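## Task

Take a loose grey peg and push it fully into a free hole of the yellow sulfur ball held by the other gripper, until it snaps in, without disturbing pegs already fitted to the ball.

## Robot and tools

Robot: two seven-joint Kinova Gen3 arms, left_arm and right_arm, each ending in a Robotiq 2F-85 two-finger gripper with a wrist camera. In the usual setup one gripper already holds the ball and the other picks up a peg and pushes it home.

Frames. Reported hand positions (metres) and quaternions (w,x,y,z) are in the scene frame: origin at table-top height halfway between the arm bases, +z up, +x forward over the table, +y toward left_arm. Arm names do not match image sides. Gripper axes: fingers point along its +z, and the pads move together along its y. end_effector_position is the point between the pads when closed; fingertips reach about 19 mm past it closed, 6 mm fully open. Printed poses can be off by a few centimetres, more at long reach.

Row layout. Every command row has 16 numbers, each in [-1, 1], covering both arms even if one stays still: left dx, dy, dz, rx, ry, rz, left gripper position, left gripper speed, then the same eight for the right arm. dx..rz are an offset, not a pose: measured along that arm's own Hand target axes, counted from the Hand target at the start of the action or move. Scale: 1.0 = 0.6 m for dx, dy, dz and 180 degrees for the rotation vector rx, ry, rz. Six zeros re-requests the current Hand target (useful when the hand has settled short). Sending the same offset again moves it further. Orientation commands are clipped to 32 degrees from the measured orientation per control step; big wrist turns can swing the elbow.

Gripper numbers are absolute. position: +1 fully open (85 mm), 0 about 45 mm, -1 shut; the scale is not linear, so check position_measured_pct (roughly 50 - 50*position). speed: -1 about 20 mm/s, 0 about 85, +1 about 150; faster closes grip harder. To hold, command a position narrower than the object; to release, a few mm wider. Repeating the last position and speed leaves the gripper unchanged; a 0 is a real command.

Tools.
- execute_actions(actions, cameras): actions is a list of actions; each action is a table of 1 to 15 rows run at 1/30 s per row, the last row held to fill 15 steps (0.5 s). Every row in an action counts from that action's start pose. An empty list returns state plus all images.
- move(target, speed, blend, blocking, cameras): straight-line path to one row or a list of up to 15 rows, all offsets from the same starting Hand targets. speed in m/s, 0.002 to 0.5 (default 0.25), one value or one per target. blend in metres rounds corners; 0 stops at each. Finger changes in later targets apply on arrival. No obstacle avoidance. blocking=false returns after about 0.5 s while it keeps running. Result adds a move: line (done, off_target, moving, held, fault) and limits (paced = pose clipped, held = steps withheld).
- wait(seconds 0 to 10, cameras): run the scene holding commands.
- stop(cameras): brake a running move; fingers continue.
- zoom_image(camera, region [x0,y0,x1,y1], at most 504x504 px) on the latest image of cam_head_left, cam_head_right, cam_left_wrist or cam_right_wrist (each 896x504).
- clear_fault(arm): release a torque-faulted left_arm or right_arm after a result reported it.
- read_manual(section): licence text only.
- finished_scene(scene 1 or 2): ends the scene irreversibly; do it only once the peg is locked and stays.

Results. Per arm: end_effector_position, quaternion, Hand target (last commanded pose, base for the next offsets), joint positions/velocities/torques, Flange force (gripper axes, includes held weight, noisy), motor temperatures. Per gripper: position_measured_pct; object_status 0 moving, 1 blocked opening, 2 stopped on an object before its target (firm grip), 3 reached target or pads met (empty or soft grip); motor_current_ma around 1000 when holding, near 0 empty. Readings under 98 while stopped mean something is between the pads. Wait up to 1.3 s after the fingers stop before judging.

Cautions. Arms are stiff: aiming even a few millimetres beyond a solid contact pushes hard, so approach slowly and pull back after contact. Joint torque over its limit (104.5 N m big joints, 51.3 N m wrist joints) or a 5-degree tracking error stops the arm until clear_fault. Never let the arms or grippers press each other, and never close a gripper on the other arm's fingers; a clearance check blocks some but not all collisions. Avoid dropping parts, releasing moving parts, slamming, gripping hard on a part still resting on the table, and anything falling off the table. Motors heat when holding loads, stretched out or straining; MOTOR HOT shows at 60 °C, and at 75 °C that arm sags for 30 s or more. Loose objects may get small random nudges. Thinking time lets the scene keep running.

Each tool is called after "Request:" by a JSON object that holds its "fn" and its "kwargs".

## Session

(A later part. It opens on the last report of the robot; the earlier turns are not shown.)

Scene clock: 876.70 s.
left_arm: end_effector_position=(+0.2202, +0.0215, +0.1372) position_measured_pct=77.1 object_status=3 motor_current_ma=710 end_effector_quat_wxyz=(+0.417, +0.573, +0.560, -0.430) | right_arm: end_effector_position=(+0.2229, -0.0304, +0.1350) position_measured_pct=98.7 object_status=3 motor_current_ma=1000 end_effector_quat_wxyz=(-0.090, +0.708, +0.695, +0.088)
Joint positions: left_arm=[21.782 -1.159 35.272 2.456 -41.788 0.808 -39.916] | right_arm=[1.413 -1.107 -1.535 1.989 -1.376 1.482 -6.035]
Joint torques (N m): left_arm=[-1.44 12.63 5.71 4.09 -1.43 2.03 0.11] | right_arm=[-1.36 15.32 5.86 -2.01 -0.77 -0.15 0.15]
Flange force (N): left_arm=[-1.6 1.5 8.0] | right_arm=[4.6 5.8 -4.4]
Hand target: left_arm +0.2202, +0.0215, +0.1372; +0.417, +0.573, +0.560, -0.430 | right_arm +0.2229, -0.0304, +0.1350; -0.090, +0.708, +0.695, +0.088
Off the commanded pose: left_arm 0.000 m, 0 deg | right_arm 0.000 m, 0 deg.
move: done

Request:
{"fn": "move", "kwargs": {"target": [0,0,0,0,0,0,-0.662745,1,0.002,0,0,0,0,0,-1,-0.5], "speed": 0.01}}

Request:
{"fn": "move", "kwargs": {"target": [0,0,0,0,0,0,-0.662745,1,0.002,0,0,0,0,0,-1,-0.5], "speed": 0.01}}

Request:
{"fn": "move", "kwargs": {"target": [0,0,0,0,0,0,-0.662745,1,0.002,0,0,0,0,0,-1,-0.5], "speed": 0.01, "cameras": ["cam_right_wrist","cam_head_left"]}}

Request:
{"fn": "zoom_image", "kwargs": {"camera": "cam_right_wrist", "region": [400, 424, 500, 504]}}

Scene clock: 884.27 s.
left_arm: end_effector_position=(+0.2202, +0.0215, +0.1372) position_measured_pct=77.1 object_status=3 motor_current_ma=710 end_effector_quat_wxyz=(+0.417, +0.573, +0.560, -0.430) | right_arm: end_effector_position=(+0.2229, -0.0293, +0.1352) position_measured_pct=98.7 object_status=3 motor_current_ma=1000 end_effector_quat_wxyz=(-0.090, +0.708, +0.695, +0.088)
Joint positions: left_arm=[21.782 -1.159 35.272 2.456 -41.788 0.808 -39.916] | right_arm=[1.412 -1.108 -1.535 1.985 -1.376 1.482 -6.039]
Joint torques (N m): left_arm=[0.12 12.21 6.51 3.3 -1.43 2.05 0.06] | right_arm=[-2.66 16.86 5.83 -3.87 -2.76 0.28 0.14]
Flange force (N): left_arm=[-1.4 2.0 1.3] | right_arm=[-1.4 5.9 -4.5]
Hand target: left_arm +0.2202, +0.0215, +0.1372; +0.417, +0.573, +0.560, -0.430 | right_arm +0.2229, -0.0293, +0.1353; -0.090, +0.708, +0.695, +0.088
Off the commanded pose: left_arm 0.000 m, 0 deg | right_arm 0.000 m, 0 deg.
move: done

Scene clock: 884.97 s.
left_arm: end_effector_position=(+0.2202, +0.0215, +0.1372) position_measured_pct=77.1 object_status=3 motor_current_ma=710 end_effector_quat_wxyz=(+0.417, +0.573, +0.560, -0.430) | right_arm: end_effector_position=(+0.2230, -0.0281, +0.1355) position_measured_pct=98.7 object_status=3 motor_current_ma=1000 end_effector_quat_wxyz=(-0.090, +0.708, +0.695, +0.088)
Joint positions: left_arm=[21.782 -1.159 35.272 2.456 -41.788 0.808 -39.916] | right_arm=[1.411 -1.108 -1.535 1.982 -1.376 1.483 -6.043]
Joint torques (N m): left_arm=[1.73 11.69 7.1 2.7 -1.5 1.91 0.14] | right_arm=[-3.7 18.49 6.05 -5.91 -4.7 0.6 0.2]
Flange force (N): left_arm=[-1.5 2.2 -4.8] | right_arm=[-7.3 5.0 -3.9]
Hand target: left_arm +0.2202, +0.0215, +0.1372; +0.417, +0.573, +0.560, -0.430 | right_arm +0.2230, -0.0281, +0.1356; -0.090, +0.708, +0.695, +0.088
Off the commanded pose: left_arm 0.000 m, 0 deg | right_arm 0.000 m, 0 deg.
move: done

Scene clock: 885.67 s.
left_arm: end_effector_position=(+0.2202, +0.0215, +0.1372) position_measured_pct=77.1 object_status=3 motor_current_ma=710 end_effector_quat_wxyz=(+0.417, +0.573, +0.560, -0.430) | right_arm: end_effector_position=(+0.2230, -0.0270, +0.1358) position_measured_pct=98.7 object_status=3 motor_current_ma=1000 end_effector_quat_wxyz=(-0.090, +0.708, +0.695, +0.088)
Joint positions: left_arm=[21.782 -1.159 35.272 2.456 -41.788 0.808 -39.916] | right_arm=[1.41 -1.109 -1.535 1.979 -1.377 1.483 -6.047]
Joint torques (N m): left_arm=[4.97 10.76 8.81 1.12 -1.62 1.96 0.1] | right_arm=[-6.33 21.67 6.07 -9.91 -8.79 1.45 0.15]
Flange force (N): left_arm=[-1.0 2.7 -18.3] | right_arm=[-20.1 4.7 -3.7]
Hand target: left_arm +0.2202, +0.0215, +0.1372; +0.417, +0.573, +0.560, -0.430 | right_arm +0.2230, -0.0270, +0.1358; -0.090, +0.708, +0.695, +0.088
Off the commanded pose: left_arm 0.000 m, 0 deg | right_arm 0.000 m, 0 deg.
move: done
Images, in order (width x height): cam_head_left 896x504, cam_right_wrist 896x504.

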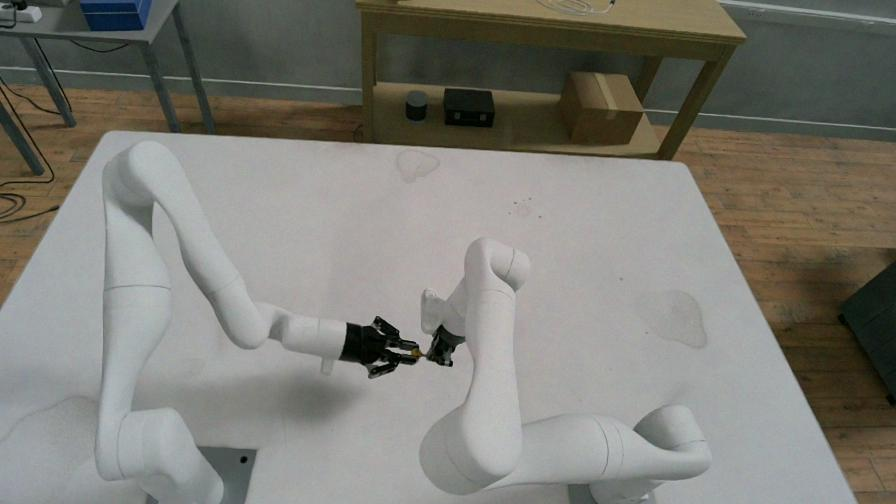

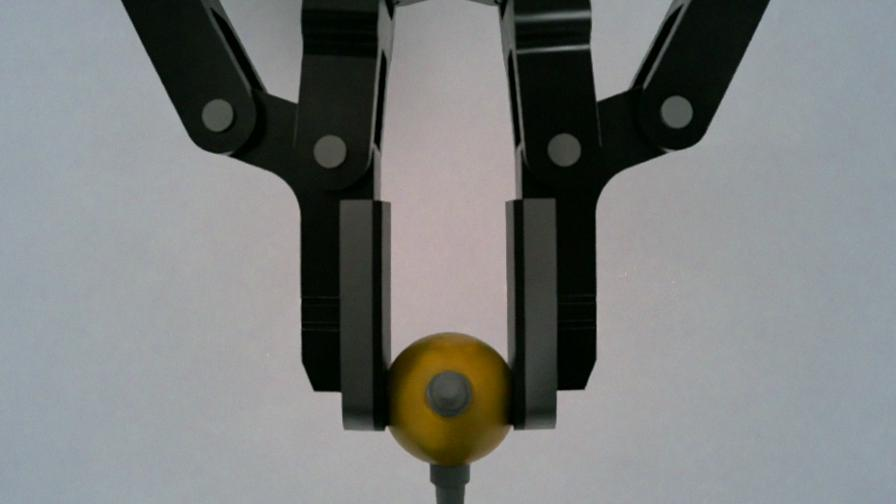

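Scaled by 5.040 from the camera's 896x504 image, which has a finer 1280x720 frame.

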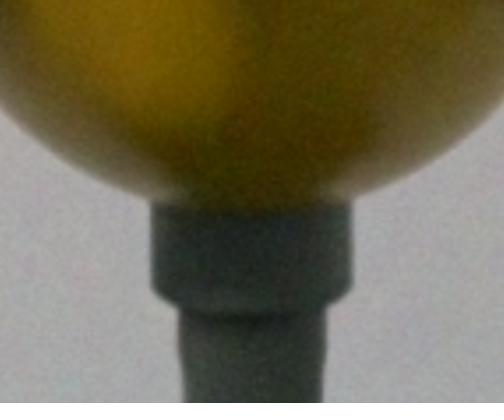

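Request:
{"fn": "move", "kwargs": {"target": [0,0,0,0,0,0,-0.662745,1,0.0025,0,0,0,0,0,-1,-0.5], "speed": 0.01}}

Request:
{"fn": "move", "kwargs": {"target": [0,0,0,0,0,0,-0.662745,1,0.002,0,0,0,0,0,-1,-0.5], "speed": 0.01}}

Request:
{"fn": "move", "kwargs": {"target": [0,0,0,0,0,0,-0.662745,1,-0.035,0,-0.0083,0,0,0,-1,-0.5], "speed": 0.04, "cameras": ["cam_right_wrist","cam_head_left"]}}

Request:
{"fn": "zoom_image", "kwargs": {"camera": "cam_right_wrist", "region": [420, 300, 480, 350]}}

Request:
{"fn": "zoom_image", "kwargs": {"camera": "cam_right_wrist", "region": [380, 264, 520, 404]}}

Scene clock: 895.17 s.
left_arm: end_effector_position=(+0.2202, +0.0215, +0.1372) position_measured_pct=77.1 object_status=3 motor_current_ma=710 end_effector_quat_wxyz=(+0.417, +0.573, +0.560, -0.430) | right_arm: end_effector_position=(+0.2230, -0.0255, +0.1362) position_measured_pct=98.7 object_status=3 motor_current_ma=1000 end_effector_quat_wxyz=(-0.090, +0.708, +0.695, +0.088)
Joint positions: left_arm=[21.782 -1.159 35.272 2.456 -41.788 0.808 -39.916] | right_arm=[1.409 -1.109 -1.535 1.975 -1.377 1.484 -6.052]
Joint torques (N m): left_arm=[8.98 9.6 10.81 -0.98 -1.65 2.01 0.11] | right_arm=[-9.82 25.87 6.07 -15.15 -14.05 2.62 0.16]
Flange force (N): left_arm=[-0.4 3.2 -35.4] | right_arm=[-36.6 4.3 -3.2]
Hand target: left_arm +0.2202, +0.0215, +0.1372; +0.417, +0.573, +0.560, -0.430 | right_arm +0.2230, -0.0255, +0.1362; -0.090, +0.708, +0.695, +0.088
Off the commanded pose: left_arm 0.000 m, 0 deg | right_arm 0.000 m, 0 deg.
move: done

Scene clock: 895.87 s.
left_arm: end_effector_position=(+0.2202, +0.0215, +0.1372) position_measured_pct=77.1 object_status=3 motor_current_ma=710 end_effector_quat_wxyz=(+0.417, +0.573, +0.560, -0.430) | right_arm: end_effector_position=(+0.2230, -0.0244, +0.1365) position_measured_pct=98.7 object_status=3 motor_current_ma=1000 end_effector_quat_wxyz=(-0.090, +0.708, +0.695, +0.088)
Joint positions: left_arm=[21.782 -1.159 35.272 2.456 -41.788 0.808 -39.916] | right_arm=[1.409 -1.11 -1.535 1.972 -1.377 1.484 -6.056]
Joint torques (N m): left_arm=[12.37 8.55 12.42 -2.86 -1.72 2.1 0.08] | right_arm=[-12.74 29.4 6.08 -19.62 -18.47 3.62 0.15]
Flange force (N): left_arm=[-0.5 3.7 -50.1] | right_arm=[-50.7 4.0 -2.6]
Hand target: left_arm +0.2202, +0.0215, +0.1372; +0.417, +0.573, +0.560, -0.430 | right_arm +0.2230, -0.0244, +0.1365; -0.090, +0.708, +0.695, +0.088
Off the commanded pose: left_arm 0.000 m, 0 deg | right_arm 0.000 m, 0 deg.
move: done

Scene clock: 896.70 s.
left_arm: end_effector_position=(+0.2202, +0.0215, +0.1372) position_measured_pct=77.1 object_status=3 motor_current_ma=710 end_effector_quat_wxyz=(+0.417, +0.573, +0.560, -0.430) | right_arm: end_effector_position=(+0.2227, -0.0459, +0.1361) position_measured_pct=98.7 object_status=3 motor_current_ma=1000 end_effector_quat_wxyz=(-0.090, +0.708, +0.695, +0.088)
Joint positions: left_arm=[21.782 -1.159 35.272 2.456 -41.788 0.808 -39.916] | right_arm=[1.423 -1.093 -1.525 2.025 -1.361 1.48 -5.988]
Joint torques (N m): left_arm=[-1.4 12.61 5.74 4.04 -1.38 2 0.1] | right_arm=[-1.33 14.91 5.69 -2.18 -0.78 -0.15 0.07]
Flange force (N): left_arm=[-1.6 1.5 7.7] | right_arm=[3.9 5.6 -4.5]
Hand target: left_arm +0.2202, +0.0215, +0.1372; +0.417, +0.573, +0.560, -0.430 | right_arm +0.2227, -0.0459, +0.1361; -0.090, +0.708, +0.695, +0.088
Off the commanded pose: left_arm 0.000 m, 0 deg | right_arm 0.000 m, 0 deg.
move: done
Images, in order (width x height): cam_head_left 896x504, cam_right_wrist 896x504.

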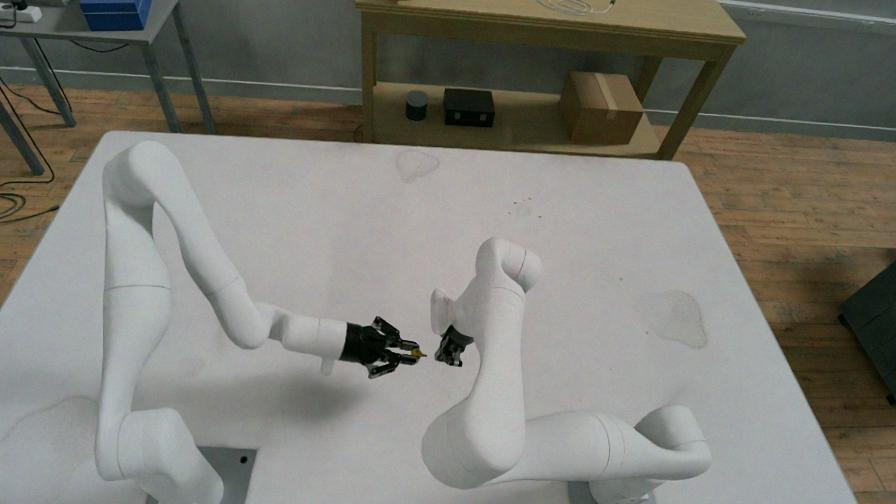

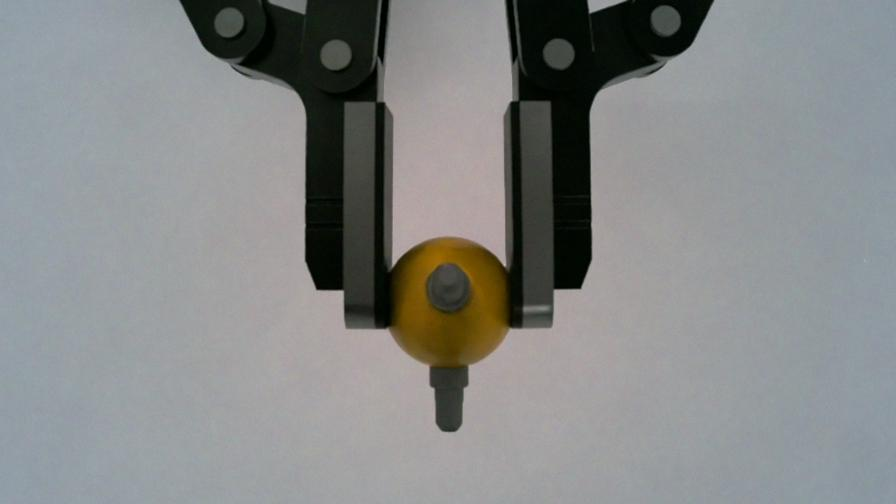

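Scaled by 8.400 from the camera's 896x504 image, which has a finer 1280x720 frame.

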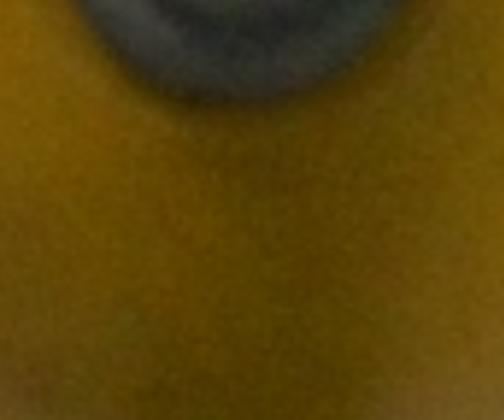

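Scaled by 3.600 from the camera's 896x504 image, which has a finer 1280x720 frame.

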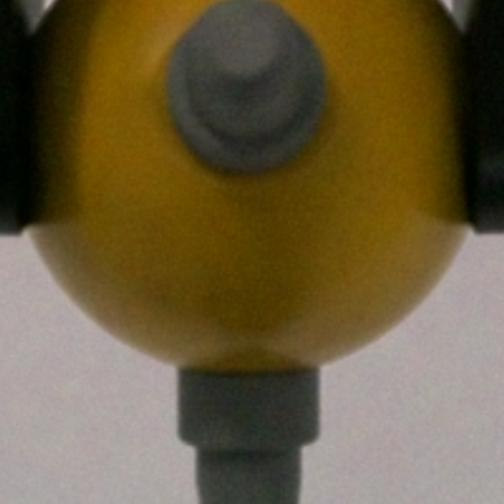

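Request:
{"fn": "move", "kwargs": {"target": [0,0,0,0,0,0,-0.662745,1,-0.012,0,0,0,0,0,-1,-0.5], "speed": 0.05, "cameras": ["cam_right_wrist"]}}

Request:
{"fn": "zoom_image", "kwargs": {"camera": "cam_right_wrist", "region": [380, 264, 520, 404]}}

Request:
{"fn": "zoom_image", "kwargs": {"camera": "cam_right_wrist", "region": [420, 300, 480, 350]}}

Scene clock: 903.40 s.
left_arm: end_effector_position=(+0.2202, +0.0215, +0.1372) position_measured_pct=77.1 object_status=3 motor_current_ma=710 end_effector_quat_wxyz=(+0.417, +0.573, +0.560, -0.430) | right_arm: end_effector_position=(+0.2225, -0.0529, +0.1343) position_measured_pct=98.7 object_status=3 motor_current_ma=1000 end_effector_quat_wxyz=(-0.090, +0.708, +0.695, +0.088)
Joint positions: left_arm=[21.782 -1.159 35.272 2.456 -41.788 0.808 -39.916] | right_arm=[1.429 -1.09 -1.525 2.044 -1.36 1.476 -5.964]
Joint torques (N m): left_arm=[-1.4 12.66 5.72 4.1 -1.46 2.03 0.1] | right_arm=[-1.36 14.76 5.57 -2.06 -0.79 -0.1 0.14]
Flange force (N): left_arm=[-1.6 1.5 8.0] | right_arm=[4.2 5.9 -4.7]
Hand target: left_arm +0.2202, +0.0215, +0.1372; +0.417, +0.573, +0.560, -0.430 | right_arm +0.2225, -0.0529, +0.1343; -0.090, +0.708, +0.695, +0.088
Off the commanded pose: left_arm 0.000 m, 0 deg | right_arm 0.000 m, 0 deg.
move: done
Images, in order (width x height): cam_right_wrist 896x504.

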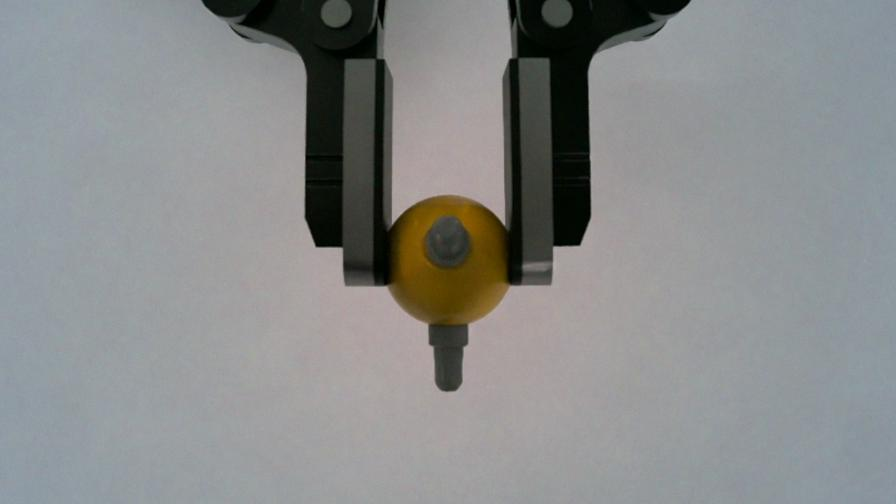

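Scaled by 3.600 from the camera's 896x504 image, which has a finer 1280x720 frame.

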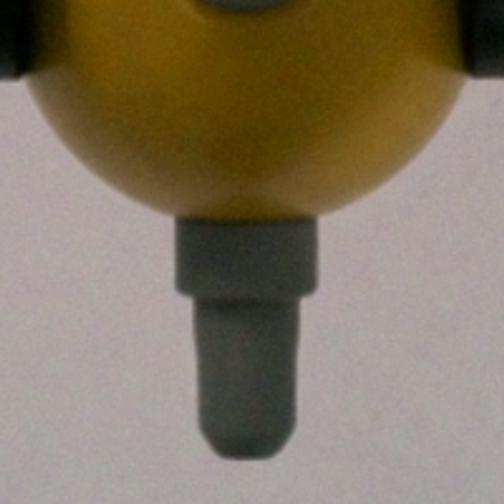

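Scaled by 8.400 from the camera's 896x504 image, which has a finer 1280x720 frame.

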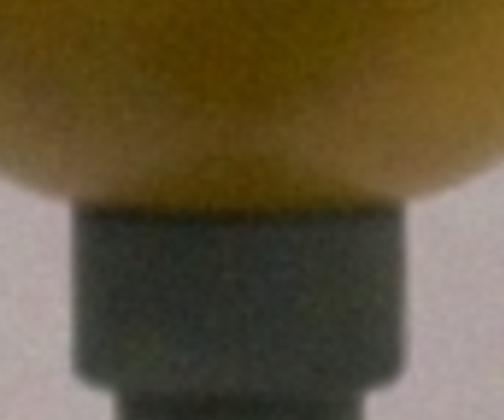

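Request:
{"fn": "finished_scene", "kwargs": {"scene": 1}}

The scene is finished: the task was done.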